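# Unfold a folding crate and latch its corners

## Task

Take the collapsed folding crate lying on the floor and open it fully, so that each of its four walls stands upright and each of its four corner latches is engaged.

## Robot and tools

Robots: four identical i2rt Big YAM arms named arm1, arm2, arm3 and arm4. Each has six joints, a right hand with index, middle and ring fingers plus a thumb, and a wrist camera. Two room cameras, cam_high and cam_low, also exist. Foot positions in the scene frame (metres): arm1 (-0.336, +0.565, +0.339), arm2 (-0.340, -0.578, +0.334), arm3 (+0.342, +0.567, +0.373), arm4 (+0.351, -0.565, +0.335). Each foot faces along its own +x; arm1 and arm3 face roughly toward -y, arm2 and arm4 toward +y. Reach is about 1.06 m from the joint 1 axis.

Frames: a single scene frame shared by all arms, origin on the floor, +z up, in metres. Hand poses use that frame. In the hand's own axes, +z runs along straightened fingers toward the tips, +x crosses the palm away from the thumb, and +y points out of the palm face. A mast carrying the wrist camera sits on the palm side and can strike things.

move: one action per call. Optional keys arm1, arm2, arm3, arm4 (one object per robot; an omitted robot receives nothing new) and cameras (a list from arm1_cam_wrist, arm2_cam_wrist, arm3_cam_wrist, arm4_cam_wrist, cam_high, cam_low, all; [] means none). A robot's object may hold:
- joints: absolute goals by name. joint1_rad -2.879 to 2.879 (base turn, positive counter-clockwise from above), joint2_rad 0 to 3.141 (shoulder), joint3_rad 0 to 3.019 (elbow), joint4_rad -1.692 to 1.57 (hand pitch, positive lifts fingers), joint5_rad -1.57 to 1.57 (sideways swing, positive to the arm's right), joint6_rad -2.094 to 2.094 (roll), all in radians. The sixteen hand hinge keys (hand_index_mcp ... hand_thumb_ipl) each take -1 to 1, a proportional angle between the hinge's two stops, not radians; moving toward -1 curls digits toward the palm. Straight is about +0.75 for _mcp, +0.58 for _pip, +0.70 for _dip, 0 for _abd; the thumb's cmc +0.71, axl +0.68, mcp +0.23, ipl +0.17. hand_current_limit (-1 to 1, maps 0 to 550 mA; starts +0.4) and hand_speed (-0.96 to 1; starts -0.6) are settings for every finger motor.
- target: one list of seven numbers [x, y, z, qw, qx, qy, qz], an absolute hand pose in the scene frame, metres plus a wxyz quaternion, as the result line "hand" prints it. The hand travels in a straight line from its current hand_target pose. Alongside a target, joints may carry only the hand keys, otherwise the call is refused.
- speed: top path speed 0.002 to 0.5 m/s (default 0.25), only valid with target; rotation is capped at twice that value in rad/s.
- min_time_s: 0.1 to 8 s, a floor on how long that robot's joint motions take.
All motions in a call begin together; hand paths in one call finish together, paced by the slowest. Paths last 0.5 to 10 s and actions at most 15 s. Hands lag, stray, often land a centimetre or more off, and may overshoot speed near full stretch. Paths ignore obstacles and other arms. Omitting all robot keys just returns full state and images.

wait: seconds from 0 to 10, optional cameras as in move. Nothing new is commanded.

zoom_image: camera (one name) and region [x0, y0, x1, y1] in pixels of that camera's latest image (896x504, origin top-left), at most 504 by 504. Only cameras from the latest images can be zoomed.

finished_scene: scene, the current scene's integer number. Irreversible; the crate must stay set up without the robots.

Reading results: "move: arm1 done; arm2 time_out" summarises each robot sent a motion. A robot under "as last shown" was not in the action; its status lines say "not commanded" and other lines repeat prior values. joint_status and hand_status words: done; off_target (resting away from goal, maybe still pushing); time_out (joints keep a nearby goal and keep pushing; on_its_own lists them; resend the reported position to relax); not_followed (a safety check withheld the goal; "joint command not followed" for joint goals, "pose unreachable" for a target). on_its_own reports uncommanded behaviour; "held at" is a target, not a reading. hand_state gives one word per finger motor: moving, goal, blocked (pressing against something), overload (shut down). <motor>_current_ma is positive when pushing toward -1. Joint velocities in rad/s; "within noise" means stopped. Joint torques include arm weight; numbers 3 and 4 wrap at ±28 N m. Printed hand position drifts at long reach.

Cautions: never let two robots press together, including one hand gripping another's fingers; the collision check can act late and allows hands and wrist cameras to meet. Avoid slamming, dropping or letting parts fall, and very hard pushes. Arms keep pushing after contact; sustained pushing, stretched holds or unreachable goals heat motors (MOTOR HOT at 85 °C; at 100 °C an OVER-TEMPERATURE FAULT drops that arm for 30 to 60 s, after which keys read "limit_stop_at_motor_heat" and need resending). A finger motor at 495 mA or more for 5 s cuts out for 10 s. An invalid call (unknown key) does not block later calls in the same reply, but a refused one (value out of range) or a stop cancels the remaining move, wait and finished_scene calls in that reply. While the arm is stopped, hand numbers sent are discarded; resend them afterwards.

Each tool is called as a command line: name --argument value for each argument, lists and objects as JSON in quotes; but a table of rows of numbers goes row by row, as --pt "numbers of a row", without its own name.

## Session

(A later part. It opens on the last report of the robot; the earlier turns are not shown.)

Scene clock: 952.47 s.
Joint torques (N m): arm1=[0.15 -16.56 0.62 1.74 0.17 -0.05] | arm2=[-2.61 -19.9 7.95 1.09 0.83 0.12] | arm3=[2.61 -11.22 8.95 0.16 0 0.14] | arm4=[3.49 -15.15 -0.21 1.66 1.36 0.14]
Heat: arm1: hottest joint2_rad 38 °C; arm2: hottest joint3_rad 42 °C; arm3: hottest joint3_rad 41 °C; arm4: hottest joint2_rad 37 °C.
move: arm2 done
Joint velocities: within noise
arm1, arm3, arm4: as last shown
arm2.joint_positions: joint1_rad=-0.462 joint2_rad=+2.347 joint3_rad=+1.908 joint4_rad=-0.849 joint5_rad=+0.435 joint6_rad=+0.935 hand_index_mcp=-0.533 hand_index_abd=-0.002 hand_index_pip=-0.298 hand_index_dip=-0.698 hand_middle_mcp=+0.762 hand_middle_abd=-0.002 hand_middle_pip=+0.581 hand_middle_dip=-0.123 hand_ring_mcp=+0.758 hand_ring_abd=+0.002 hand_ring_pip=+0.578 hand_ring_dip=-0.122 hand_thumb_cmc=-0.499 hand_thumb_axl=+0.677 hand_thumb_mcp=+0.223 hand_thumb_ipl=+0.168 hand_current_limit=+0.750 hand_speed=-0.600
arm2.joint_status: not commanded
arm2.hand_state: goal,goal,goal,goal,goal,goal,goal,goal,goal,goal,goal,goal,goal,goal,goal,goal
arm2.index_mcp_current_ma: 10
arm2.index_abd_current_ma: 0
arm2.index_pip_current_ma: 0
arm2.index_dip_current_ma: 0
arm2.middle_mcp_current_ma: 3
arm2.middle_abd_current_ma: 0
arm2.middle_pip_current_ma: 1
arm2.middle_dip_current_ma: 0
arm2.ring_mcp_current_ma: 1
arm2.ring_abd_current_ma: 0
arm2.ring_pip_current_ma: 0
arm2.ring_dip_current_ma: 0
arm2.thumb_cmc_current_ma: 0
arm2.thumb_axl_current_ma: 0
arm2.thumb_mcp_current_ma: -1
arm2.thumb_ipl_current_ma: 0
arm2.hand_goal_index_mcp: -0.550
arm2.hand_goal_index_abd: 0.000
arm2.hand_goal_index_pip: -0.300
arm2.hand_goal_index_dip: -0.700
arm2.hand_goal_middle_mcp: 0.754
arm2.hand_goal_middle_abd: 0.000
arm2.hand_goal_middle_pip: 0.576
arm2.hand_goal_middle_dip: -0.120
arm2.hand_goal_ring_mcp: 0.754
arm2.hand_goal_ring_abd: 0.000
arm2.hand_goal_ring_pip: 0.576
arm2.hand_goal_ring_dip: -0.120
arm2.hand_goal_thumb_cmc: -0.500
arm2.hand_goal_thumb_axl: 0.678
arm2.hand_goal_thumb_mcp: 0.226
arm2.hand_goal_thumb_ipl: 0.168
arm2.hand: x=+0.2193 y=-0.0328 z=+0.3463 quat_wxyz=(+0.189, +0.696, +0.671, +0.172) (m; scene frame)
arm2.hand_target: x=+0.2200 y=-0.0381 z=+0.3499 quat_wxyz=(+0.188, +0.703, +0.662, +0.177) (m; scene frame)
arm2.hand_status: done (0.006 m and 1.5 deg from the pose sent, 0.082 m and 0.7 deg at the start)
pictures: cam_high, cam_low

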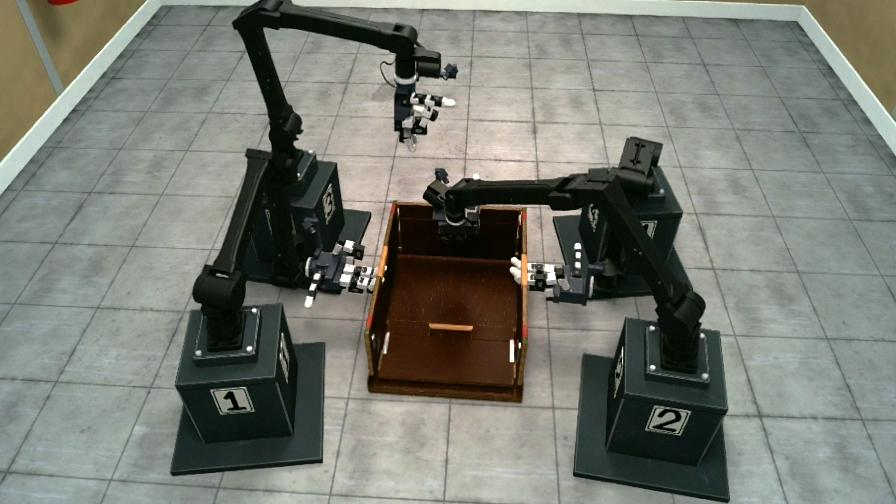

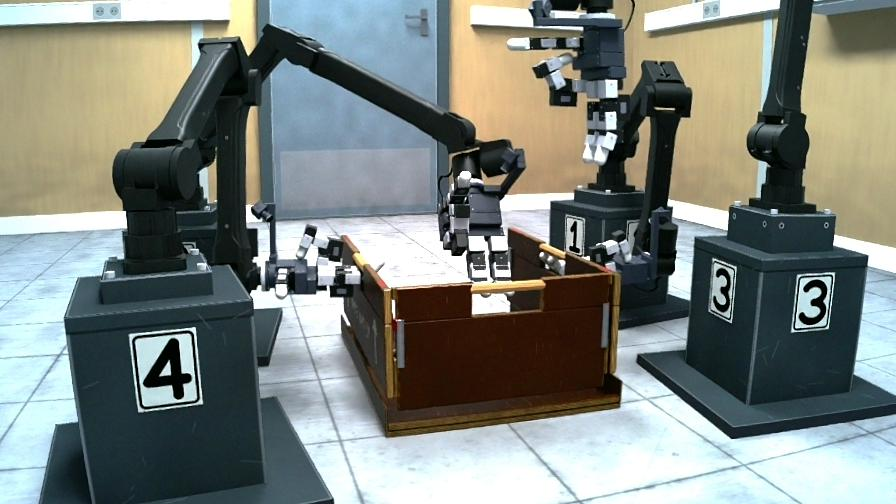

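move --arm2 '{"target": [0.12, -0.06, 0.50, 0, 0.7278, 0.6858, 0], "speed": 0.25, "joints": {"hand_middle_dip": 0.41, "hand_ring_dip": 0.41}}'

move --arm2 '{"target": [-0.30, -0.15, 0.68, 0, 0.0297, 0.9996, 0], "speed": 0.35}' --cameras '["cam_low", "cam_high"]'

Scene clock: 960.67 s.
Joint torques (N m): arm1=[0.15 -16.56 0.65 1.74 0.17 -0.05] | arm2=[-2.08 -16.73 13.93 -0.5 0.1 0.16] | arm3=[2.67 -11.11 8.95 0.17 -0.01 0.14] | arm4=[3.55 -15.27 -0.16 1.68 1.35 0.14]
Heat: arm1: hottest joint2_rad 38 °C; arm2: hottest joint3_rad 42 °C; arm3: hottest joint3_rad 41 °C; arm4: hottest joint2_rad 37 °C.
move: arm2 off_target
Joint velocities: within noise
arm1, arm3, arm4: as last shown
arm2.joint_positions: joint1_rad=-0.462 joint2_rad=+2.124 joint3_rad=+2.065 joint4_rad=-1.557 joint5_rad=+0.002 joint6_rad=+1.007 hand_index_mcp=-0.533 hand_index_abd=-0.002 hand_index_pip=-0.298 hand_index_dip=-0.698 hand_middle_mcp=+0.755 hand_middle_abd=-0.002 hand_middle_pip=+0.579 hand_middle_dip=+0.407 hand_ring_mcp=+0.755 hand_ring_abd=+0.002 hand_ring_pip=+0.578 hand_ring_dip=+0.407 hand_thumb_cmc=-0.499 hand_thumb_axl=+0.677 hand_thumb_mcp=+0.223 hand_thumb_ipl=+0.168 hand_current_limit=+0.750 hand_speed=-0.600
arm2.joint_status: all done
arm2.hand_state: goal,goal,goal,goal,goal,goal,goal,goal,goal,goal,goal,goal,goal,goal,goal,goal
arm2.index_mcp_current_ma: 10
arm2.index_abd_current_ma: 0
arm2.index_pip_current_ma: 0
arm2.index_dip_current_ma: 0
arm2.middle_mcp_current_ma: 0
arm2.middle_abd_current_ma: 0
arm2.middle_pip_current_ma: 0
arm2.middle_dip_current_ma: 0
arm2.ring_mcp_current_ma: 0
arm2.ring_abd_current_ma: 0
arm2.ring_pip_current_ma: 0
arm2.ring_dip_current_ma: 0
arm2.thumb_cmc_current_ma: 0
arm2.thumb_axl_current_ma: 0
arm2.thumb_mcp_current_ma: -1
arm2.thumb_ipl_current_ma: 0
arm2.hand_goal_index_mcp: -0.550
arm2.hand_goal_index_abd: 0.000
arm2.hand_goal_index_pip: -0.300
arm2.hand_goal_index_dip: -0.700
arm2.hand_goal_middle_mcp: 0.754
arm2.hand_goal_middle_abd: 0.000
arm2.hand_goal_middle_pip: 0.576
arm2.hand_goal_middle_dip: 0.410
arm2.hand_goal_ring_mcp: 0.754
arm2.hand_goal_ring_abd: 0.000
arm2.hand_goal_ring_pip: 0.576
arm2.hand_goal_ring_dip: 0.410
arm2.hand_goal_thumb_cmc: -0.500
arm2.hand_goal_thumb_axl: 0.678
arm2.hand_goal_thumb_mcp: 0.226
arm2.hand_goal_thumb_ipl: 0.168
arm2.hand: x=+0.1145 y=-0.0723 z=+0.4821 quat_wxyz=(+0.006, +0.722, +0.691, -0.020) (m; scene frame)
arm2.hand_target: x=+0.1195 y=-0.0608 z=+0.5001 quat_wxyz=(+0.000, +0.728, +0.686, +0.001) (m; scene frame)
arm2.hand_status: off_target (0.022 m and 2.6 deg from the pose sent, 0.185 m and 29.6 deg at the start)
pictures: none

Scene clock: 963.83 s.
Joint torques (N m): arm1=[0.15 -16.56 0.64 1.73 0.17 -0.05] | arm2=[-1.73 -6.53 8.44 0.06 0.08 -0.24] | arm3=[2.67 -11.05 8.95 0.17 0 0.14] | arm4=[3.43 -15.21 -0.16 1.57 1.35 0.15]
Heat: arm1: hottest joint2_rad 38 °C; arm2: hottest joint3_rad 42 °C; arm3: hottest joint3_rad 41 °C; arm4: hottest joint2_rad 37 °C.
move: arm2 off_target
Joint velocities: within noise
arm1, arm3, arm4: as last shown
arm2.joint_positions: joint1_rad=+0.102 joint2_rad=+1.214 joint3_rad=+1.431 joint4_rad=-1.692 joint5_rad=+0.001 joint6_rad=+0.041 hand_index_mcp=-0.533 hand_index_abd=-0.002 hand_index_pip=-0.298 hand_index_dip=-0.698 hand_middle_mcp=+0.754 hand_middle_abd=-0.002 hand_middle_pip=+0.578 hand_middle_dip=+0.407 hand_ring_mcp=+0.754 hand_ring_abd=+0.002 hand_ring_pip=+0.578 hand_ring_dip=+0.407 hand_thumb_cmc=-0.499 hand_thumb_axl=+0.677 hand_thumb_mcp=+0.223 hand_thumb_ipl=+0.168 hand_current_limit=+0.750 hand_speed=-0.600
arm2.joint_status: not commanded
arm2.hand_state: goal,goal,goal,goal,goal,goal,goal,goal,goal,goal,goal,goal,goal,goal,goal,goal
arm2.index_mcp_current_ma: 10
arm2.index_abd_current_ma: 0
arm2.index_pip_current_ma: 0
arm2.index_dip_current_ma: 0
arm2.middle_mcp_current_ma: 0
arm2.middle_abd_current_ma: 0
arm2.middle_pip_current_ma: 0
arm2.middle_dip_current_ma: 0
arm2.ring_mcp_current_ma: 0
arm2.ring_abd_current_ma: 0
arm2.ring_pip_current_ma: 0
arm2.ring_dip_current_ma: 0
arm2.thumb_cmc_current_ma: 0
arm2.thumb_axl_current_ma: 0
arm2.thumb_mcp_current_ma: -1
arm2.thumb_ipl_current_ma: 0
arm2.hand_goal_index_mcp: -0.550
arm2.hand_goal_index_abd: 0.000
arm2.hand_goal_index_pip: -0.300
arm2.hand_goal_index_dip: -0.700
arm2.hand_goal_middle_mcp: 0.754
arm2.hand_goal_middle_abd: 0.000
arm2.hand_goal_middle_pip: 0.576
arm2.hand_goal_middle_dip: 0.410
arm2.hand_goal_ring_mcp: 0.754
arm2.hand_goal_ring_abd: 0.000
arm2.hand_goal_ring_pip: 0.576
arm2.hand_goal_ring_dip: 0.410
arm2.hand_goal_thumb_cmc: -0.500
arm2.hand_goal_thumb_axl: 0.678
arm2.hand_goal_thumb_mcp: 0.226
arm2.hand_goal_thumb_ipl: 0.168
arm2.hand: x=-0.2952 y=-0.1462 z=+0.6870 quat_wxyz=(+0.002, +0.043, +0.998, +0.048) (m; scene frame)
arm2.hand_target: x=-0.2999 y=-0.1499 z=+0.6794 quat_wxyz=(+0.002, +0.030, +0.999, +0.038) (m; scene frame)
arm2.hand_status: off_target (0.009 m and 5.8 deg from the pose sent, 0.466 m and 89.1 deg at the start; a joint's target at an end of its range on 37 of 95 steps)
pictures: cam_high, cam_low

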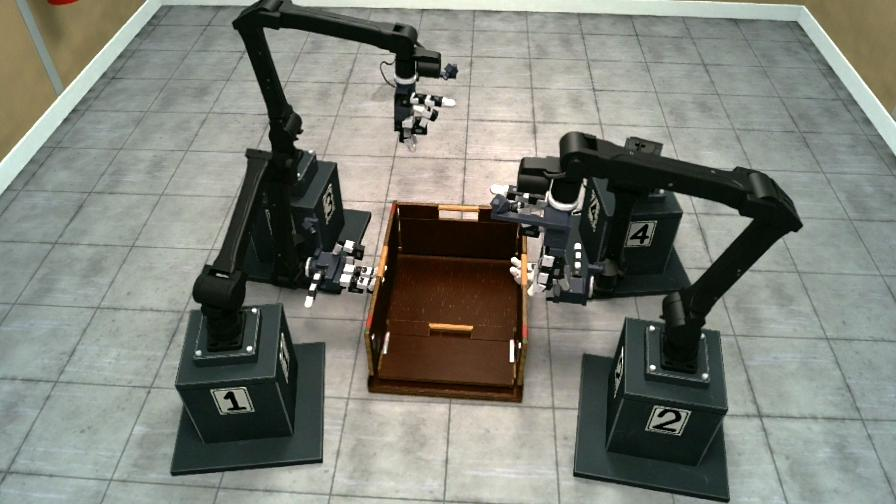

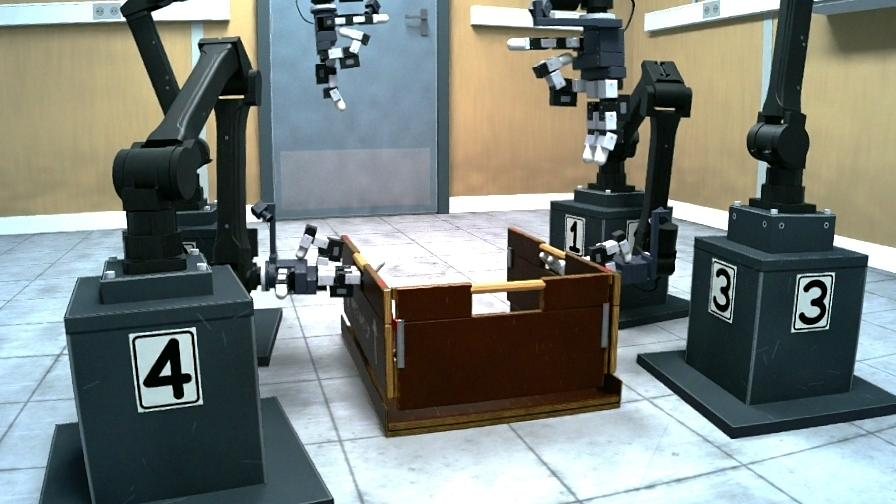

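move --arm3 '{"target": [-0.04, 0.045, 0.45, 0, 0.6858, -0.7278, 0], "speed": 0.3}'

move --arm3 '{"target": [-0.05, 0.045, 0.26, 0, 0.6858, -0.7278, 0], "speed": 0.2}' --cameras '["cam_low", "cam_high", "arm3_cam_wrist"]'

zoom_image --camera "cam_high" --region '[350, 240, 550, 420]'

Scene clock: 971.50 s.
Joint torques (N m): arm1=[0.15 -16.67 0.64 1.76 0.17 -0.04] | arm2=[-1.73 -6.59 8.43 0.05 0.08 -0.25] | arm3=[1.38 -19.37 12.74 -0.05 0.22 0.16] | arm4=[3.66 -15.21 -0.16 1.63 1.34 0.15]
Heat: arm1: hottest joint2_rad 38 °C; arm2: hottest joint3_rad 42 °C; arm3: hottest joint3_rad 41 °C; arm4: hottest joint2_rad 37 °C.
move: arm3 off_target
Joint velocities: within noise
arm1, arm2: as last shown
arm3.joint_positions: joint1_rad=-0.364 joint2_rad=+2.064 joint3_rad=+1.722 joint4_rad=-1.273 joint5_rad=+0.003 joint6_rad=+1.119 hand_index_mcp=-0.532 hand_index_abd=-0.003 hand_index_pip=-0.299 hand_index_dip=-0.699 hand_middle_mcp=+0.754 hand_middle_abd=+0.002 hand_middle_pip=+0.574 hand_middle_dip=+0.407 hand_ring_mcp=+0.754 hand_ring_abd=+0.003 hand_ring_pip=+0.574 hand_ring_dip=+0.407 hand_thumb_cmc=-0.501 hand_thumb_axl=+0.677 hand_thumb_mcp=+0.223 hand_thumb_ipl=+0.168 hand_current_limit=+0.750 hand_speed=-0.600
arm3.joint_status: not commanded
arm3.hand_state: goal,goal,goal,goal,goal,goal,goal,goal,goal,goal,goal,goal,goal,goal,goal,goal
arm3.index_mcp_current_ma: 11
arm3.index_abd_current_ma: 0
arm3.index_pip_current_ma: 0
arm3.index_dip_current_ma: 0
arm3.middle_mcp_current_ma: 0
arm3.middle_abd_current_ma: 0
arm3.middle_pip_current_ma: 0
arm3.middle_dip_current_ma: 0
arm3.ring_mcp_current_ma: 0
arm3.ring_abd_current_ma: 0
arm3.ring_pip_current_ma: 0
arm3.ring_dip_current_ma: 0
arm3.thumb_cmc_current_ma: 0
arm3.thumb_axl_current_ma: 0
arm3.thumb_mcp_current_ma: -1
arm3.thumb_ipl_current_ma: 0
arm3.hand_goal_index_mcp: -0.550
arm3.hand_goal_index_abd: 0.000
arm3.hand_goal_index_pip: -0.300
arm3.hand_goal_index_dip: -0.700
arm3.hand_goal_middle_mcp: 0.754
arm3.hand_goal_middle_abd: 0.000
arm3.hand_goal_middle_pip: 0.576
arm3.hand_goal_middle_dip: 0.410
arm3.hand_goal_ring_mcp: 0.754
arm3.hand_goal_ring_abd: 0.000
arm3.hand_goal_ring_pip: 0.576
arm3.hand_goal_ring_dip: 0.410
arm3.hand_goal_thumb_cmc: -0.500
arm3.hand_goal_thumb_axl: 0.678
arm3.hand_goal_thumb_mcp: 0.226
arm3.hand_goal_thumb_ipl: 0.168
arm3.hand: x=-0.0286 y=+0.0552 z=+0.4336 quat_wxyz=(-0.018, +0.694, -0.719, -0.004) (m; scene frame)
arm3.hand_target: x=-0.0397 y=+0.0457 z=+0.4503 quat_wxyz=(+0.001, +0.686, -0.728, +0.000) (m; scene frame)
arm3.hand_status: off_target (0.022 m and 2.5 deg from the pose sent, 0.350 m and 90.3 deg at the start)
arm4.joint_positions: joint1_rad=+1.126 joint2_rad=+2.556 joint3_rad=+0.844 joint4_rad=+1.557 joint5_rad=+1.347 joint6_rad=+0.159 hand_index_mcp=+0.768 hand_index_abd=-0.033 hand_index_pip=+0.586 hand_index_dip=-0.027 hand_middle_mcp=+0.772 hand_middle_abd=+0.000 hand_middle_pip=+0.583 hand_middle_dip=-0.047 hand_ring_mcp=-0.358 hand_ring_abd=+0.002 hand_ring_pip=-0.620 hand_ring_dip=-0.493 hand_thumb_cmc=+0.720 hand_thumb_axl=+0.677 hand_thumb_mcp=+0.224 hand_thumb_ipl=+0.168 hand_current_limit=+0.750 hand_speed=-0.600
arm4.joint_status: not commanded
arm4.hand_state: goal,blocked,goal,blocked,goal,goal,goal,goal,goal,goal,goal,goal,goal,goal,goal,goal
arm4.index_mcp_current_ma: 6
arm4.index_abd_current_ma: -18
arm4.index_pip_current_ma: 2
arm4.index_dip_current_ma: 12
arm4.middle_mcp_current_ma: 9
arm4.middle_abd_current_ma: 0
arm4.middle_pip_current_ma: 1
arm4.middle_dip_current_ma: 0
arm4.ring_mcp_current_ma: 0
arm4.ring_abd_current_ma: 0
arm4.ring_pip_current_ma: 0
arm4.ring_dip_current_ma: 0
arm4.thumb_cmc_current_ma: 1
arm4.thumb_axl_current_ma: 0
arm4.thumb_mcp_current_ma: 0
arm4.thumb_ipl_current_ma: 0
arm4.hand_goal_index_mcp: 0.754
arm4.hand_goal_index_abd: 0.000
arm4.hand_goal_index_pip: 0.576
arm4.hand_goal_index_dip: -0.050
arm4.hand_goal_middle_mcp: 0.754
arm4.hand_goal_middle_abd: 0.000
arm4.hand_goal_middle_pip: 0.576
arm4.hand_goal_middle_dip: -0.050
arm4.hand_goal_ring_mcp: -0.360
arm4.hand_goal_ring_abd: 0.000
arm4.hand_goal_ring_pip: -0.620
arm4.hand_goal_ring_dip: -0.490
arm4.hand_goal_thumb_cmc: 0.714
arm4.hand_goal_thumb_axl: 0.678
arm4.hand_goal_thumb_mcp: 0.226
arm4.hand_goal_thumb_ipl: 0.168
arm4.hand: x=+0.0150 y=-0.2699 z=+0.3050 quat_wxyz=(+0.032, +0.033, +0.717, +0.695) (m; scene frame)
arm4.hand_target: x=+0.0105 y=-0.2910 z=+0.2983 quat_wxyz=(+0.023, +0.024, +0.717, +0.696) (m; scene frame)
arm4.hand_status: not commanded
pictures: none

Scene clock: 973.27 s.
Joint torques (N m): arm1=[0.15 -16.56 0.62 1.74 0.17 -0.05] | arm2=[-1.73 -6.59 8.42 0.05 0.08 -0.25] | arm3=[0.91 -21.48 7.58 0.64 0.2 0.02] | arm4=[3.6 -15.09 -0.13 1.65 1.34 0.15]
Heat: arm1: hottest joint2_rad 38 °C; arm2: hottest joint3_rad 42 °C; arm3: hottest joint3_rad 41 °C; arm4: hottest joint2_rad 37 °C.
move: arm3 off_target
Joint velocities: within noise
arm1, arm2, arm4: as last shown
arm3.joint_positions: joint1_rad=-0.374 joint2_rad=+2.324 joint3_rad=+1.653 joint4_rad=-0.933 joint5_rad=+0.004 joint6_rad=+1.119 hand_index_mcp=-0.532 hand_index_abd=-0.003 hand_index_pip=-0.299 hand_index_dip=-0.699 hand_middle_mcp=+0.754 hand_middle_abd=+0.002 hand_middle_pip=+0.574 hand_middle_dip=+0.407 hand_ring_mcp=+0.754 hand_ring_abd=+0.003 hand_ring_pip=+0.574 hand_ring_dip=+0.407 hand_thumb_cmc=-0.501 hand_thumb_axl=+0.677 hand_thumb_mcp=+0.223 hand_thumb_ipl=+0.168 hand_current_limit=+0.750 hand_speed=-0.600
arm3.joint_status: not commanded
arm3.hand_state: goal,goal,goal,goal,goal,goal,goal,goal,goal,goal,goal,goal,goal,goal,goal,goal
arm3.index_mcp_current_ma: 11
arm3.index_abd_current_ma: 0
arm3.index_pip_current_ma: 0
arm3.index_dip_current_ma: 0
arm3.middle_mcp_current_ma: 0
arm3.middle_abd_current_ma: 0
arm3.middle_pip_current_ma: 0
arm3.middle_dip_current_ma: 0
arm3.ring_mcp_current_ma: 0
arm3.ring_abd_current_ma: 0
arm3.ring_pip_current_ma: 0
arm3.ring_dip_current_ma: 0
arm3.thumb_cmc_current_ma: 0
arm3.thumb_axl_current_ma: 0
arm3.thumb_mcp_current_ma: -1
arm3.thumb_ipl_current_ma: 0
arm3.hand_goal_index_mcp: -0.550
arm3.hand_goal_index_abd: 0.000
arm3.hand_goal_index_pip: -0.300
arm3.hand_goal_index_dip: -0.700
arm3.hand_goal_middle_mcp: 0.754
arm3.hand_goal_middle_abd: 0.000
arm3.hand_goal_middle_pip: 0.576
arm3.hand_goal_middle_dip: 0.410
arm3.hand_goal_ring_mcp: 0.754
arm3.hand_goal_ring_abd: 0.000
arm3.hand_goal_ring_pip: 0.576
arm3.hand_goal_ring_dip: 0.410
arm3.hand_goal_thumb_cmc: -0.500
arm3.hand_goal_thumb_axl: 0.678
arm3.hand_goal_thumb_mcp: 0.226
arm3.hand_goal_thumb_ipl: 0.168
arm3.hand: x=-0.0383 y=+0.0471 z=+0.2526 quat_wxyz=(-0.013, +0.691, -0.723, -0.003) (m; scene frame)
arm3.hand_target: x=-0.0499 y=+0.0452 z=+0.2601 quat_wxyz=(+0.000, +0.686, -0.728, +0.000) (m; scene frame)
arm3.hand_status: off_target (0.014 m and 1.7 deg from the pose sent, 0.175 m and 2.5 deg at the start)
pictures: arm3_cam_wrist, cam_high, cam_low

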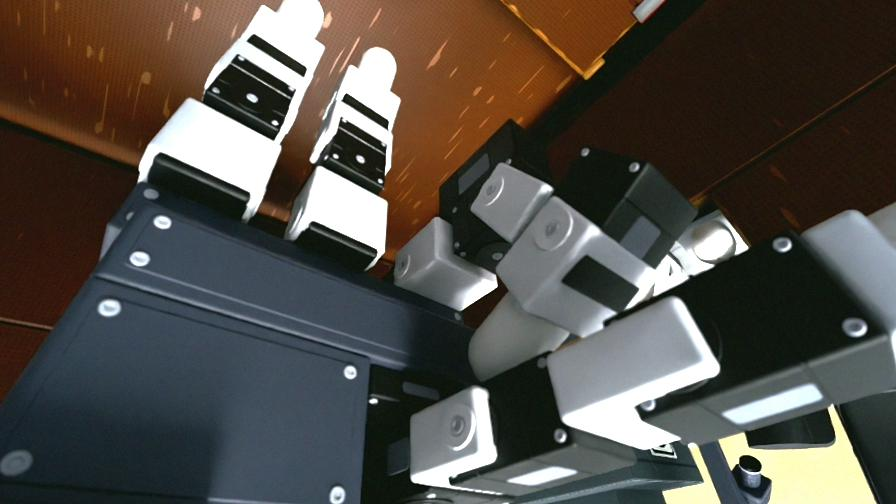

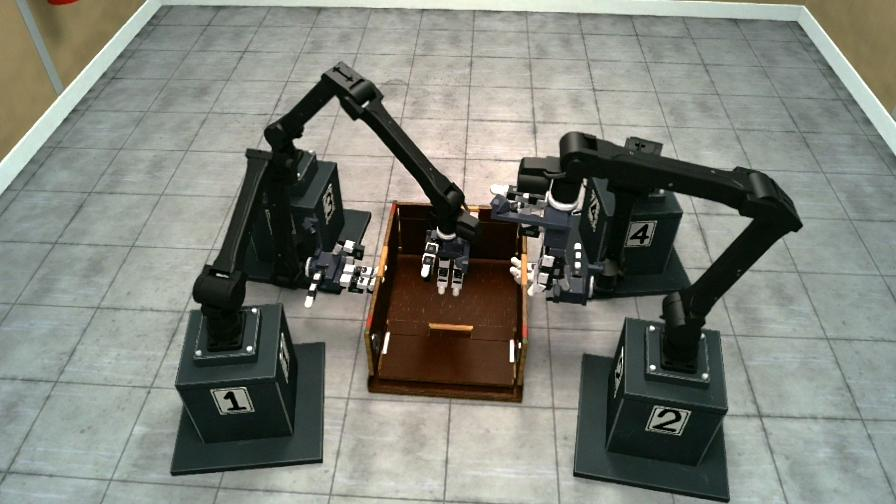

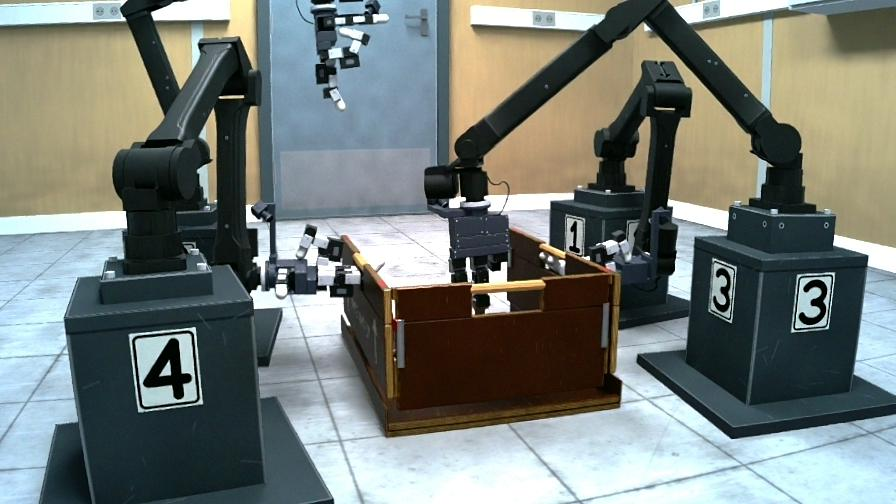

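Scaled by 2.520.

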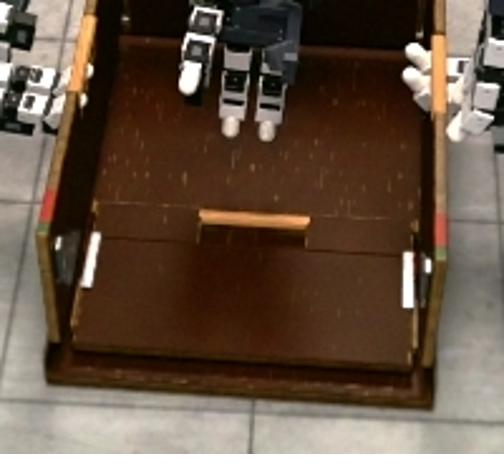

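move --arm3 '{"target": [-0.062, 0.045, 0.175, 0, 0.6858, -0.7278, 0], "speed": 0.15, "joints": {"hand_middle_dip": 0.2, "hand_ring_dip": 0.2}}'

move --arm3 '{"target": [-0.066, 0.043, 0.150, 0, 0.6858, -0.7278, 0], "speed": 0.1, "joints": {"hand_middle_dip": 0.044, "hand_ring_dip": 0.044}}' --cameras '["cam_low", "cam_high", "arm3_cam_wrist"]'

zoom_image --camera "cam_high" --region '[380, 260, 520, 380]'

Scene clock: 981.17 s.
Joint torques (N m): arm1=[0.09 -16.56 0.64 1.74 0.17 -0.04] | arm2=[-1.73 -6.53 8.43 0.05 0.08 -0.25] | arm3=[0.97 -22.3 9.11 0.53 0.19 -0.12] | arm4=[3.49 -15.15 -0.2 1.66 1.36 0.14]
Heat: arm1: hottest joint2_rad 38 °C; arm2: hottest joint3_rad 41 °C; arm3: hottest joint3_rad 41 °C; arm4: hottest joint2_rad 37 °C.
move: arm3 off_target
Joint velocities: within noise
arm1, arm2, arm4: as last shown
arm3.joint_positions: joint1_rad=-0.392 joint2_rad=+2.488 joint3_rad=+1.671 joint4_rad=-0.818 joint5_rad=+0.005 joint6_rad=+1.118 hand_index_mcp=-0.532 hand_index_abd=-0.003 hand_index_pip=-0.299 hand_index_dip=-0.699 hand_middle_mcp=+0.754 hand_middle_abd=+0.002 hand_middle_pip=+0.574 hand_middle_dip=+0.204 hand_ring_mcp=+0.754 hand_ring_abd=+0.003 hand_ring_pip=+0.574 hand_ring_dip=+0.203 hand_thumb_cmc=-0.501 hand_thumb_axl=+0.677 hand_thumb_mcp=+0.223 hand_thumb_ipl=+0.168 hand_current_limit=+0.750 hand_speed=-0.600
arm3.joint_status: all done
arm3.hand_state: goal,goal,goal,goal,goal,goal,goal,goal,goal,goal,goal,goal,goal,goal,goal,goal
arm3.index_mcp_current_ma: 11
arm3.index_abd_current_ma: 0
arm3.index_pip_current_ma: 0
arm3.index_dip_current_ma: 0
arm3.middle_mcp_current_ma: 0
arm3.middle_abd_current_ma: 0
arm3.middle_pip_current_ma: 0
arm3.middle_dip_current_ma: 1
arm3.ring_mcp_current_ma: 0
arm3.ring_abd_current_ma: 0
arm3.ring_pip_current_ma: 0
arm3.ring_dip_current_ma: 1
arm3.thumb_cmc_current_ma: 0
arm3.thumb_axl_current_ma: 0
arm3.thumb_mcp_current_ma: -1
arm3.thumb_ipl_current_ma: 0
arm3.hand_goal_index_mcp: -0.550
arm3.hand_goal_index_abd: 0.000
arm3.hand_goal_index_pip: -0.300
arm3.hand_goal_index_dip: -0.700
arm3.hand_goal_middle_mcp: 0.754
arm3.hand_goal_middle_abd: 0.000
arm3.hand_goal_middle_pip: 0.576
arm3.hand_goal_middle_dip: 0.200
arm3.hand_goal_ring_mcp: 0.754
arm3.hand_goal_ring_abd: 0.000
arm3.hand_goal_ring_pip: 0.576
arm3.hand_goal_ring_dip: 0.200
arm3.hand_goal_thumb_cmc: -0.500
arm3.hand_goal_thumb_axl: 0.678
arm3.hand_goal_thumb_mcp: 0.226
arm3.hand_goal_thumb_ipl: 0.168
arm3.hand: x=-0.0423 y=+0.0634 z=+0.1579 quat_wxyz=(-0.027, +0.685, -0.728, -0.008) (m; scene frame)
arm3.hand_target: x=-0.0614 y=+0.0459 z=+0.1759 quat_wxyz=(+0.000, +0.686, -0.728, +0.000) (m; scene frame)
arm3.hand_status: off_target (0.032 m and 3.2 deg from the pose sent, 0.081 m and 1.7 deg at the start)
pictures: none

Scene clock: 982.30 s.
Joint torques (N m): arm1=[0.15 -16.62 0.65 1.73 0.16 -0.05] | arm2=[-1.73 -6.59 8.42 0.03 0.08 -0.26] | arm3=[0.73 -20.84 9.28 0.59 0.18 -0.12] | arm4=[3.55 -15.21 -0.17 1.68 1.35 0.15]
Heat: arm1: hottest joint2_rad 38 °C; arm2: hottest joint3_rad 41 °C; arm3: hottest joint3_rad 41 °C; arm4: hottest joint2_rad 37 °C.
move: arm3 off_target
Joint velocities: within noise
arm1, arm2, arm4: as last shown
arm3.joint_positions: joint1_rad=-0.394 joint2_rad=+2.523 joint3_rad=+1.705 joint4_rad=-0.796 joint5_rad=+0.005 joint6_rad=+1.113 hand_index_mcp=-0.532 hand_index_abd=-0.003 hand_index_pip=-0.299 hand_index_dip=-0.699 hand_middle_mcp=+0.754 hand_middle_abd=+0.002 hand_middle_pip=+0.574 hand_middle_dip=+0.048 hand_ring_mcp=+0.752 hand_ring_abd=+0.006 hand_ring_pip=+0.571 hand_ring_dip=+0.036 hand_thumb_cmc=-0.501 hand_thumb_axl=+0.677 hand_thumb_mcp=+0.223 hand_thumb_ipl=+0.168 hand_current_limit=+0.750 hand_speed=-0.600
arm3.joint_status: all done
arm3.hand_state: goal,goal,goal,goal,goal,goal,goal,goal,goal,goal,goal,goal,goal,goal,goal,goal
arm3.index_mcp_current_ma: 11
arm3.index_abd_current_ma: 0
arm3.index_pip_current_ma: 0
arm3.index_dip_current_ma: 0
arm3.middle_mcp_current_ma: 0
arm3.middle_abd_current_ma: 0
arm3.middle_pip_current_ma: 0
arm3.middle_dip_current_ma: 1
arm3.ring_mcp_current_ma: 0
arm3.ring_abd_current_ma: 1
arm3.ring_pip_current_ma: -1
arm3.ring_dip_current_ma: -2
arm3.thumb_cmc_current_ma: 0
arm3.thumb_axl_current_ma: 0
arm3.thumb_mcp_current_ma: -1
arm3.thumb_ipl_current_ma: 0
arm3.hand_goal_index_mcp: -0.550
arm3.hand_goal_index_abd: 0.000
arm3.hand_goal_index_pip: -0.300
arm3.hand_goal_index_dip: -0.700
arm3.hand_goal_middle_mcp: 0.754
arm3.hand_goal_middle_abd: 0.000
arm3.hand_goal_middle_pip: 0.576
arm3.hand_goal_middle_dip: 0.044
arm3.hand_goal_ring_mcp: 0.754
arm3.hand_goal_ring_abd: 0.000
arm3.hand_goal_ring_pip: 0.576
arm3.hand_goal_ring_dip: 0.044
arm3.hand_goal_thumb_cmc: -0.500
arm3.hand_goal_thumb_axl: 0.678
arm3.hand_goal_thumb_mcp: 0.226
arm3.hand_goal_thumb_ipl: 0.168
arm3.hand: x=-0.0483 y=+0.0545 z=+0.1456 quat_wxyz=(-0.017, +0.686, -0.728, -0.005) (m; scene frame)
arm3.hand_target: x=-0.0658 y=+0.0436 z=+0.1508 quat_wxyz=(+0.000, +0.686, -0.728, +0.000) (m; scene frame)
arm3.hand_status: off_target (0.022 m and 2.1 deg from the pose sent, 0.032 m and 3.2 deg at the start)
pictures: arm3_cam_wrist, cam_high, cam_low

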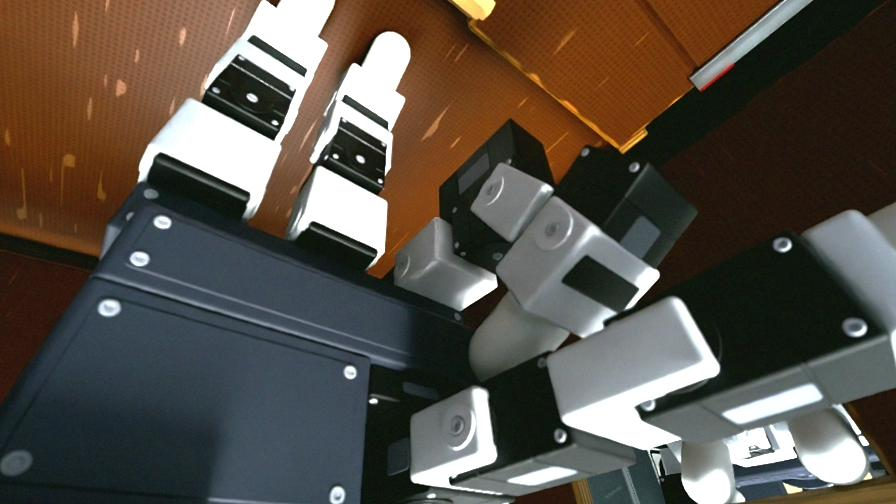

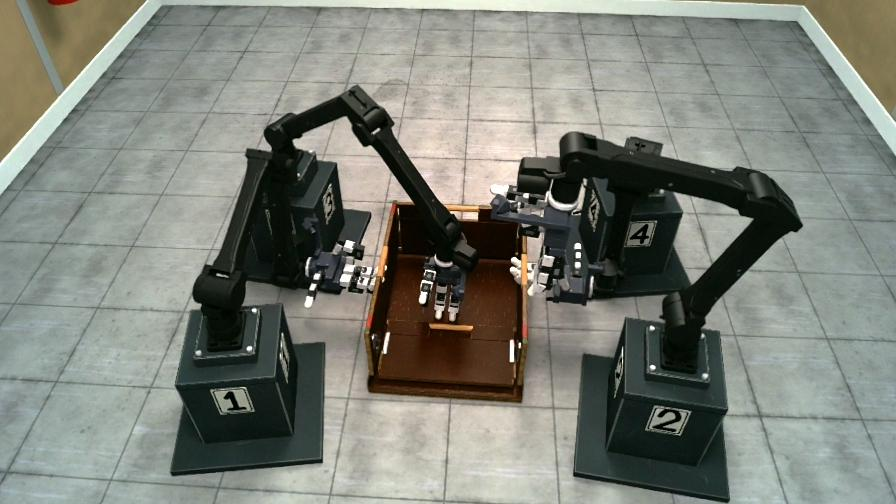

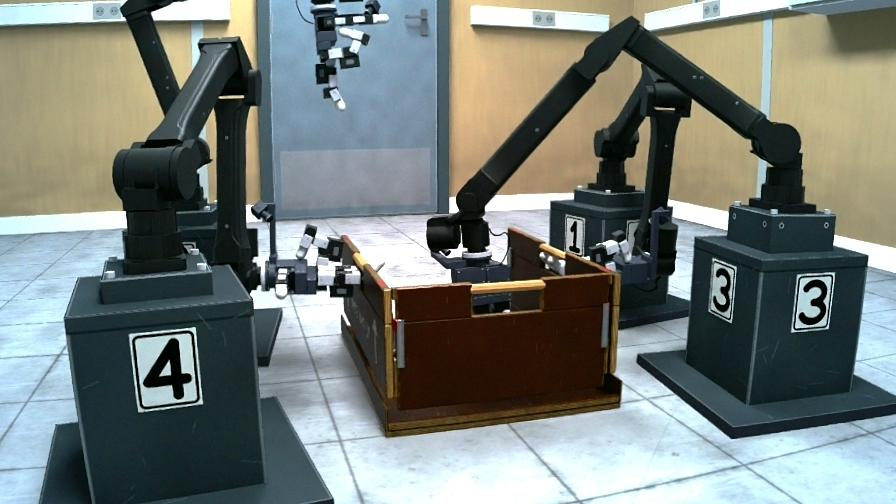

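Scaled by 3.600.

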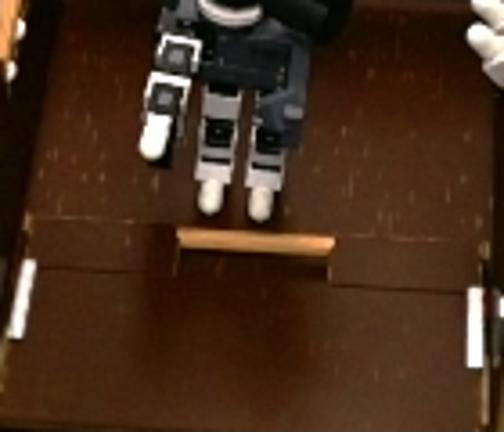

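move --arm3 '{"target": [-0.072, 0.026, 0.145, 0, 0.6858, -0.7278, 0], "speed": 0.1}'

move --arm3 '{"target": [-0.138, 0.024, 0.145, 0, 0.6858, -0.7278, 0], "speed": 0.1}' --cameras '["cam_low", "cam_high"]'

zoom_image --camera "cam_high" --region '[380, 260, 520, 380]'

Scene clock: 989.20 s.
Joint torques (N m): arm1=[0.15 -16.56 0.64 1.76 0.17 -0.05] | arm2=[-1.73 -6.53 8.43 0.03 0.08 -0.25] | arm3=[1.14 -19.96 11.06 1.02 0.16 -0.07] | arm4=[3.49 -15.03 -0.13 1.61 1.36 0.14]
Heat: arm1: hottest joint2_rad 38 °C; arm2: hottest joint3_rad 41 °C; arm3: hottest joint3_rad 41 °C; arm4: hottest joint2_rad 37 °C.
move: arm3 off_target
Joint velocities: within noise
arm1.joint_positions: joint1_rad=+1.202 joint2_rad=+2.622 joint3_rad=+0.887 joint4_rad=+1.557 joint5_rad=+1.424 joint6_rad=+0.157 hand_index_mcp=+0.795 hand_index_abd=+0.033 hand_index_pip=+0.606 hand_index_dip=-0.002 hand_middle_mcp=+0.798 hand_middle_abd=-0.001 hand_middle_pip=+0.594 hand_middle_dip=-0.036 hand_ring_mcp=-0.358 hand_ring_abd=+0.001 hand_ring_pip=-0.620 hand_ring_dip=-0.488 hand_thumb_cmc=+0.722 hand_thumb_axl=+0.677 hand_thumb_mcp=+0.226 hand_thumb_ipl=+0.168 hand_current_limit=+0.750 hand_speed=-0.600
arm1.joint_status: not commanded
arm1.hand_state: blocked,blocked,blocked,blocked,blocked,goal,goal,goal,goal,goal,goal,goal,goal,goal,goal,goal
arm1.index_mcp_current_ma: 34
arm1.index_abd_current_ma: 16
arm1.index_pip_current_ma: 16
arm1.index_dip_current_ma: 40
arm1.middle_mcp_current_ma: 38
arm1.middle_abd_current_ma: 0
arm1.middle_pip_current_ma: 6
arm1.middle_dip_current_ma: 4
arm1.ring_mcp_current_ma: 0
arm1.ring_abd_current_ma: 0
arm1.ring_pip_current_ma: 0
arm1.ring_dip_current_ma: 0
arm1.thumb_cmc_current_ma: 1
arm1.thumb_axl_current_ma: 0
arm1.thumb_mcp_current_ma: 0
arm1.thumb_ipl_current_ma: 0
arm1.hand_goal_index_mcp: 0.754
arm1.hand_goal_index_abd: 0.000
arm1.hand_goal_index_pip: 0.576
arm1.hand_goal_index_dip: -0.050
arm1.hand_goal_middle_mcp: 0.754
arm1.hand_goal_middle_abd: 0.000
arm1.hand_goal_middle_pip: 0.576
arm1.hand_goal_middle_dip: -0.050
arm1.hand_goal_ring_mcp: -0.360
arm1.hand_goal_ring_abd: 0.000
arm1.hand_goal_ring_pip: -0.620
arm1.hand_goal_ring_dip: -0.490
arm1.hand_goal_thumb_cmc: 0.714
arm1.hand_goal_thumb_axl: 0.678
arm1.hand_goal_thumb_mcp: 0.226
arm1.hand_goal_thumb_ipl: 0.168
arm1.hand: x=+0.0191 y=+0.3106 z=+0.2906 quat_wxyz=(+0.697, +0.716, -0.016, -0.026) (m; scene frame)
arm1.hand_target: x=+0.0180 y=+0.3081 z=+0.2880 quat_wxyz=(+0.698, +0.716, -0.023, -0.022) (m; scene frame)
arm1.hand_status: not commanded
arm2, arm4: as last shown
arm3.joint_positions: joint1_rad=-0.394 joint2_rad=+2.551 joint3_rad=+1.770 joint4_rad=-0.849 joint5_rad=+0.006 joint6_rad=+1.113 hand_index_mcp=-0.532 hand_index_abd=-0.003 hand_index_pip=-0.299 hand_index_dip=-0.699 hand_middle_mcp=+0.754 hand_middle_abd=+0.002 hand_middle_pip=+0.574 hand_middle_dip=+0.048 hand_ring_mcp=+0.774 hand_ring_abd=+0.080 hand_ring_pip=+0.578 hand_ring_dip=+0.036 hand_thumb_cmc=-0.501 hand_thumb_axl=+0.677 hand_thumb_mcp=+0.223 hand_thumb_ipl=+0.168 hand_current_limit=+0.750 hand_speed=-0.600
arm3.joint_status: not commanded
arm3.hand_state: goal,goal,goal,goal,goal,goal,goal,goal,goal,blocked,goal,goal,goal,goal,goal,goal
arm3.index_mcp_current_ma: 11
arm3.index_abd_current_ma: 0
arm3.index_pip_current_ma: 0
arm3.index_dip_current_ma: 0
arm3.middle_mcp_current_ma: 0
arm3.middle_abd_current_ma: 0
arm3.middle_pip_current_ma: 0
arm3.middle_dip_current_ma: 1
arm3.ring_mcp_current_ma: 13
arm3.ring_abd_current_ma: 103
arm3.ring_pip_current_ma: 0
arm3.ring_dip_current_ma: -2
arm3.thumb_cmc_current_ma: 0
arm3.thumb_axl_current_ma: 0
arm3.thumb_mcp_current_ma: -1
arm3.thumb_ipl_current_ma: 0
arm3.hand_goal_index_mcp: -0.550
arm3.hand_goal_index_abd: 0.000
arm3.hand_goal_index_pip: -0.300
arm3.hand_goal_index_dip: -0.700
arm3.hand_goal_middle_mcp: 0.754
arm3.hand_goal_middle_abd: 0.000
arm3.hand_goal_middle_pip: 0.576
arm3.hand_goal_middle_dip: 0.044
arm3.hand_goal_ring_mcp: 0.754
arm3.hand_goal_ring_abd: 0.000
arm3.hand_goal_ring_pip: 0.576
arm3.hand_goal_ring_dip: 0.044
arm3.hand_goal_thumb_cmc: -0.500
arm3.hand_goal_thumb_axl: 0.678
arm3.hand_goal_thumb_mcp: 0.226
arm3.hand_goal_thumb_ipl: 0.168
arm3.hand: x=-0.0539 y=+0.0448 z=+0.1462 quat_wxyz=(-0.024, +0.686, -0.727, -0.007) (m; scene frame)
arm3.hand_target: x=-0.0714 y=+0.0272 z=+0.1463 quat_wxyz=(+0.000, +0.686, -0.728, +0.000) (m; scene frame)
arm3.hand_status: off_target (0.026 m and 2.9 deg from the pose sent, 0.037 m and 2.1 deg at the start)
pictures: none

Scene clock: 990.63 s.
Joint torques (N m): arm1=[0.09 -16.56 0.65 1.73 0.17 -0.05] | arm2=[-1.73 -6.65 8.4 0.05 0.08 -0.25] | arm3=[-1.2 -20.19 12.86 2 0.92 -0.03] | arm4=[3.66 -15.21 -0.16 1.63 1.35 0.14]
Heat: arm1: hottest joint2_rad 38 °C; arm2: hottest joint3_rad 41 °C; arm3: hottest joint3_rad 41 °C; arm4: hottest joint2_rad 37 °C.
move: arm3 off_target
Joint velocities: within noise
arm1, arm2, arm4: as last shown
arm3.joint_positions: joint1_rad=-0.445 joint2_rad=+2.616 joint3_rad=+1.930 joint4_rad=-0.979 joint5_rad=-0.011 joint6_rad=+1.029 hand_index_mcp=-0.532 hand_index_abd=-0.003 hand_index_pip=-0.299 hand_index_dip=-0.699 hand_middle_mcp=+0.777 hand_middle_abd=+0.009 hand_middle_pip=+0.591 hand_middle_dip=+0.050 hand_ring_mcp=+0.883 hand_ring_abd=+0.112 hand_ring_pip=+0.632 hand_ring_dip=+0.060 hand_thumb_cmc=-0.501 hand_thumb_axl=+0.677 hand_thumb_mcp=+0.223 hand_thumb_ipl=+0.168 hand_current_limit=+0.750 hand_speed=-0.600
arm3.joint_status: not commanded
arm3.hand_state: goal,goal,goal,goal,blocked,goal,goal,goal,blocked,blocked,blocked,goal,goal,goal,goal,goal
arm3.index_mcp_current_ma: 11
arm3.index_abd_current_ma: 0
arm3.index_pip_current_ma: 0
arm3.index_dip_current_ma: 0
arm3.middle_mcp_current_ma: 16
arm3.middle_abd_current_ma: 2
arm3.middle_pip_current_ma: 7
arm3.middle_dip_current_ma: 1
arm3.ring_mcp_current_ma: 335
arm3.ring_abd_current_ma: 187
arm3.ring_pip_current_ma: 70
arm3.ring_dip_current_ma: 8
arm3.thumb_cmc_current_ma: 0
arm3.thumb_axl_current_ma: 0
arm3.thumb_mcp_current_ma: -1
arm3.thumb_ipl_current_ma: 0
arm3.hand_goal_index_mcp: -0.550
arm3.hand_goal_index_abd: 0.000
arm3.hand_goal_index_pip: -0.300
arm3.hand_goal_index_dip: -0.700
arm3.hand_goal_middle_mcp: 0.754
arm3.hand_goal_middle_abd: 0.000
arm3.hand_goal_middle_pip: 0.576
arm3.hand_goal_middle_dip: 0.044
arm3.hand_goal_ring_mcp: 0.754
arm3.hand_goal_ring_abd: 0.000
arm3.hand_goal_ring_pip: 0.576
arm3.hand_goal_ring_dip: 0.044
arm3.hand_goal_thumb_cmc: -0.500
arm3.hand_goal_thumb_axl: 0.678
arm3.hand_goal_thumb_mcp: 0.226
arm3.hand_goal_thumb_ipl: 0.168
arm3.hand: x=-0.0929 y=+0.0363 z=+0.1478 quat_wxyz=(-0.044, +0.697, -0.716, -0.001) (m; scene frame)
arm3.hand_target: x=-0.1358 y=+0.0276 z=+0.1481 quat_wxyz=(+0.000, +0.685, -0.728, -0.001) (m; scene frame)
arm3.hand_status: off_target (0.047 m and 5.4 deg from the pose sent, 0.087 m and 2.9 deg at the start)
pictures: cam_high, cam_low

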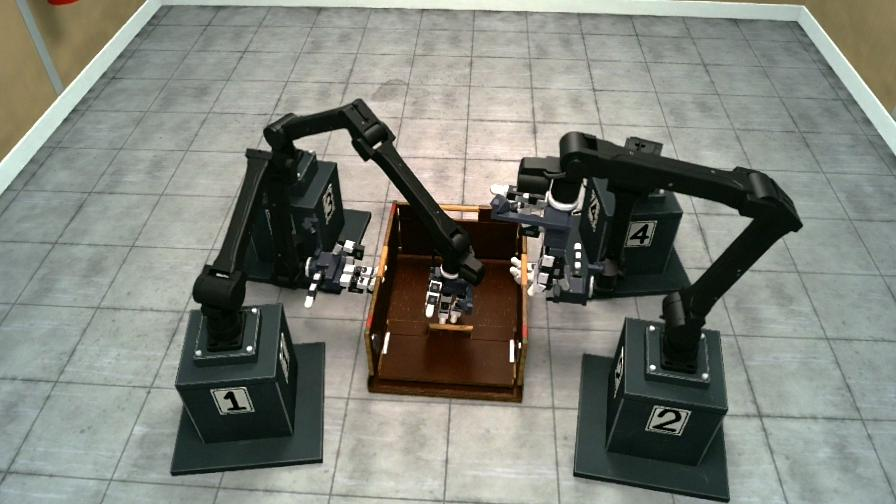

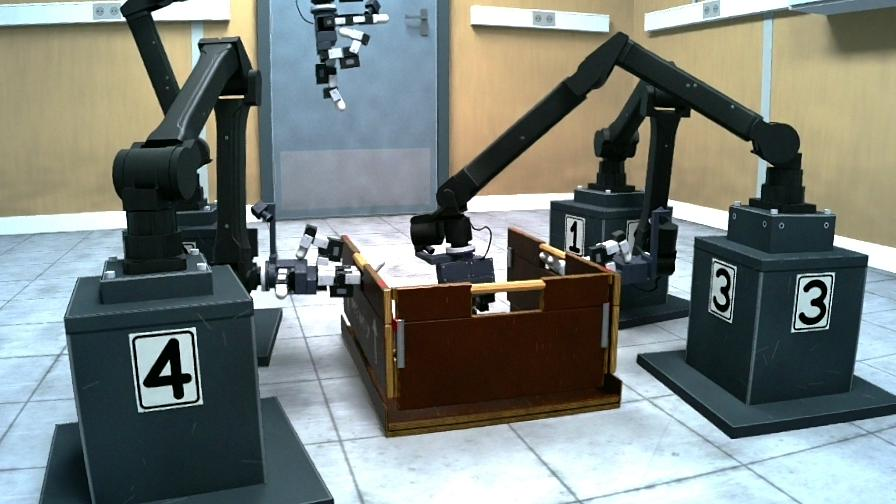

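Scaled by 3.600.

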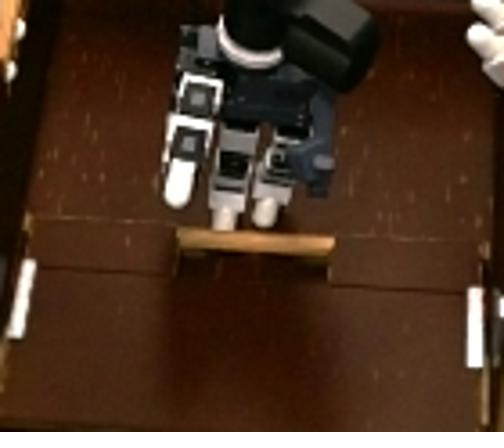

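move --arm3 '{"target": [-0.090, 0.026, 0.165, 0, 0.6858, -0.7278, 0], "speed": 0.1}' --cameras '["cam_high"]'

zoom_image --camera "cam_high" --region '[380, 260, 520, 380]'

Scene clock: 996.87 s.
Joint torques (N m): arm1=[0.15 -16.56 0.64 1.74 0.17 -0.05] | arm2=[-1.73 -6.59 8.43 0.05 0.08 -0.26] | arm3=[2.26 -24.35 6.83 1.55 0.49 0.22] | arm4=[3.55 -15.27 -0.13 1.61 1.35 0.15]
Heat: arm1: hottest joint2_rad 38 °C; arm2: hottest joint3_rad 41 °C; arm3: hottest joint3_rad 41 °C; arm4: hottest joint2_rad 37 °C.
move: arm3 off_target
Joint velocities: within noise
arm1, arm2, arm4: as last shown
arm3.joint_positions: joint1_rad=-0.432 joint2_rad=+2.581 joint3_rad=+1.855 joint4_rad=-0.915 joint5_rad=-0.004 joint6_rad=+1.059 hand_index_mcp=-0.532 hand_index_abd=-0.003 hand_index_pip=-0.299 hand_index_dip=-0.699 hand_middle_mcp=+0.755 hand_middle_abd=-0.001 hand_middle_pip=+0.579 hand_middle_dip=+0.048 hand_ring_mcp=+0.856 hand_ring_abd=+0.093 hand_ring_pip=+0.623 hand_ring_dip=+0.059 hand_thumb_cmc=-0.501 hand_thumb_axl=+0.677 hand_thumb_mcp=+0.223 hand_thumb_ipl=+0.168 hand_current_limit=+0.750 hand_speed=-0.600
arm3.joint_status: not commanded
arm3.hand_state: goal,goal,goal,goal,goal,goal,goal,goal,blocked,blocked,blocked,goal,goal,goal,goal,goal
arm3.index_mcp_current_ma: 11
arm3.index_abd_current_ma: 0
arm3.index_pip_current_ma: 0
arm3.index_dip_current_ma: 0
arm3.middle_mcp_current_ma: 0
arm3.middle_abd_current_ma: 0
arm3.middle_pip_current_ma: 0
arm3.middle_dip_current_ma: 1
arm3.ring_mcp_current_ma: 224
arm3.ring_abd_current_ma: 134
arm3.ring_pip_current_ma: 50
arm3.ring_dip_current_ma: 7
arm3.thumb_cmc_current_ma: 0
arm3.thumb_axl_current_ma: 0
arm3.thumb_mcp_current_ma: -1
arm3.thumb_ipl_current_ma: 0
arm3.hand_goal_index_mcp: -0.550
arm3.hand_goal_index_abd: 0.000
arm3.hand_goal_index_pip: -0.300
arm3.hand_goal_index_dip: -0.700
arm3.hand_goal_middle_mcp: 0.754
arm3.hand_goal_middle_abd: 0.000
arm3.hand_goal_middle_pip: 0.576
arm3.hand_goal_middle_dip: 0.044
arm3.hand_goal_ring_mcp: 0.754
arm3.hand_goal_ring_abd: 0.000
arm3.hand_goal_ring_pip: 0.576
arm3.hand_goal_ring_dip: 0.044
arm3.hand_goal_thumb_cmc: -0.500
arm3.hand_goal_thumb_axl: 0.678
arm3.hand_goal_thumb_mcp: 0.226
arm3.hand_goal_thumb_ipl: 0.168
arm3.hand: x=-0.0818 y=+0.0416 z=+0.1491 quat_wxyz=(-0.032, +0.691, -0.722, -0.003) (m; scene frame)
arm3.hand_target: x=-0.0895 y=+0.0263 z=+0.1653 quat_wxyz=(-0.001, +0.686, -0.728, +0.000) (m; scene frame)
arm3.hand_status: off_target (0.024 m and 3.8 deg from the pose sent, 0.020 m and 5.4 deg at the start)
pictures: cam_high

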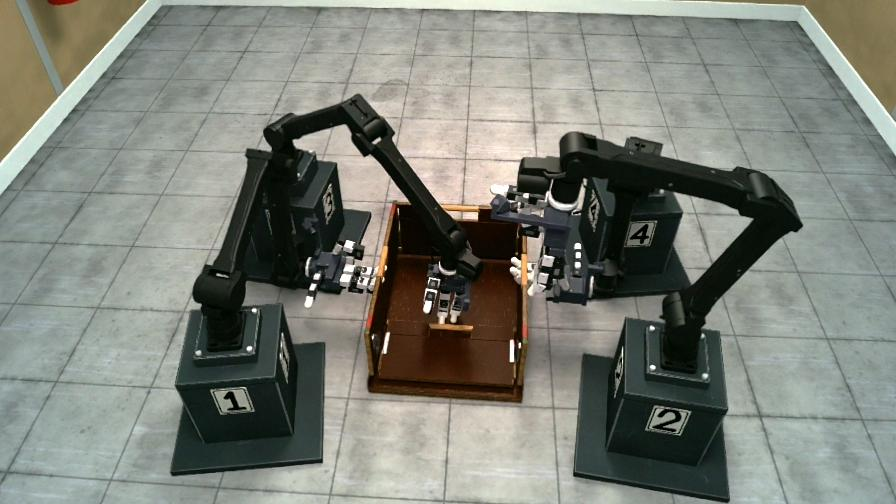

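Scaled by 3.600.

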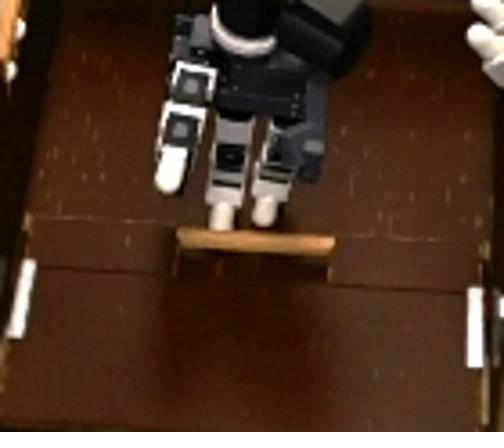

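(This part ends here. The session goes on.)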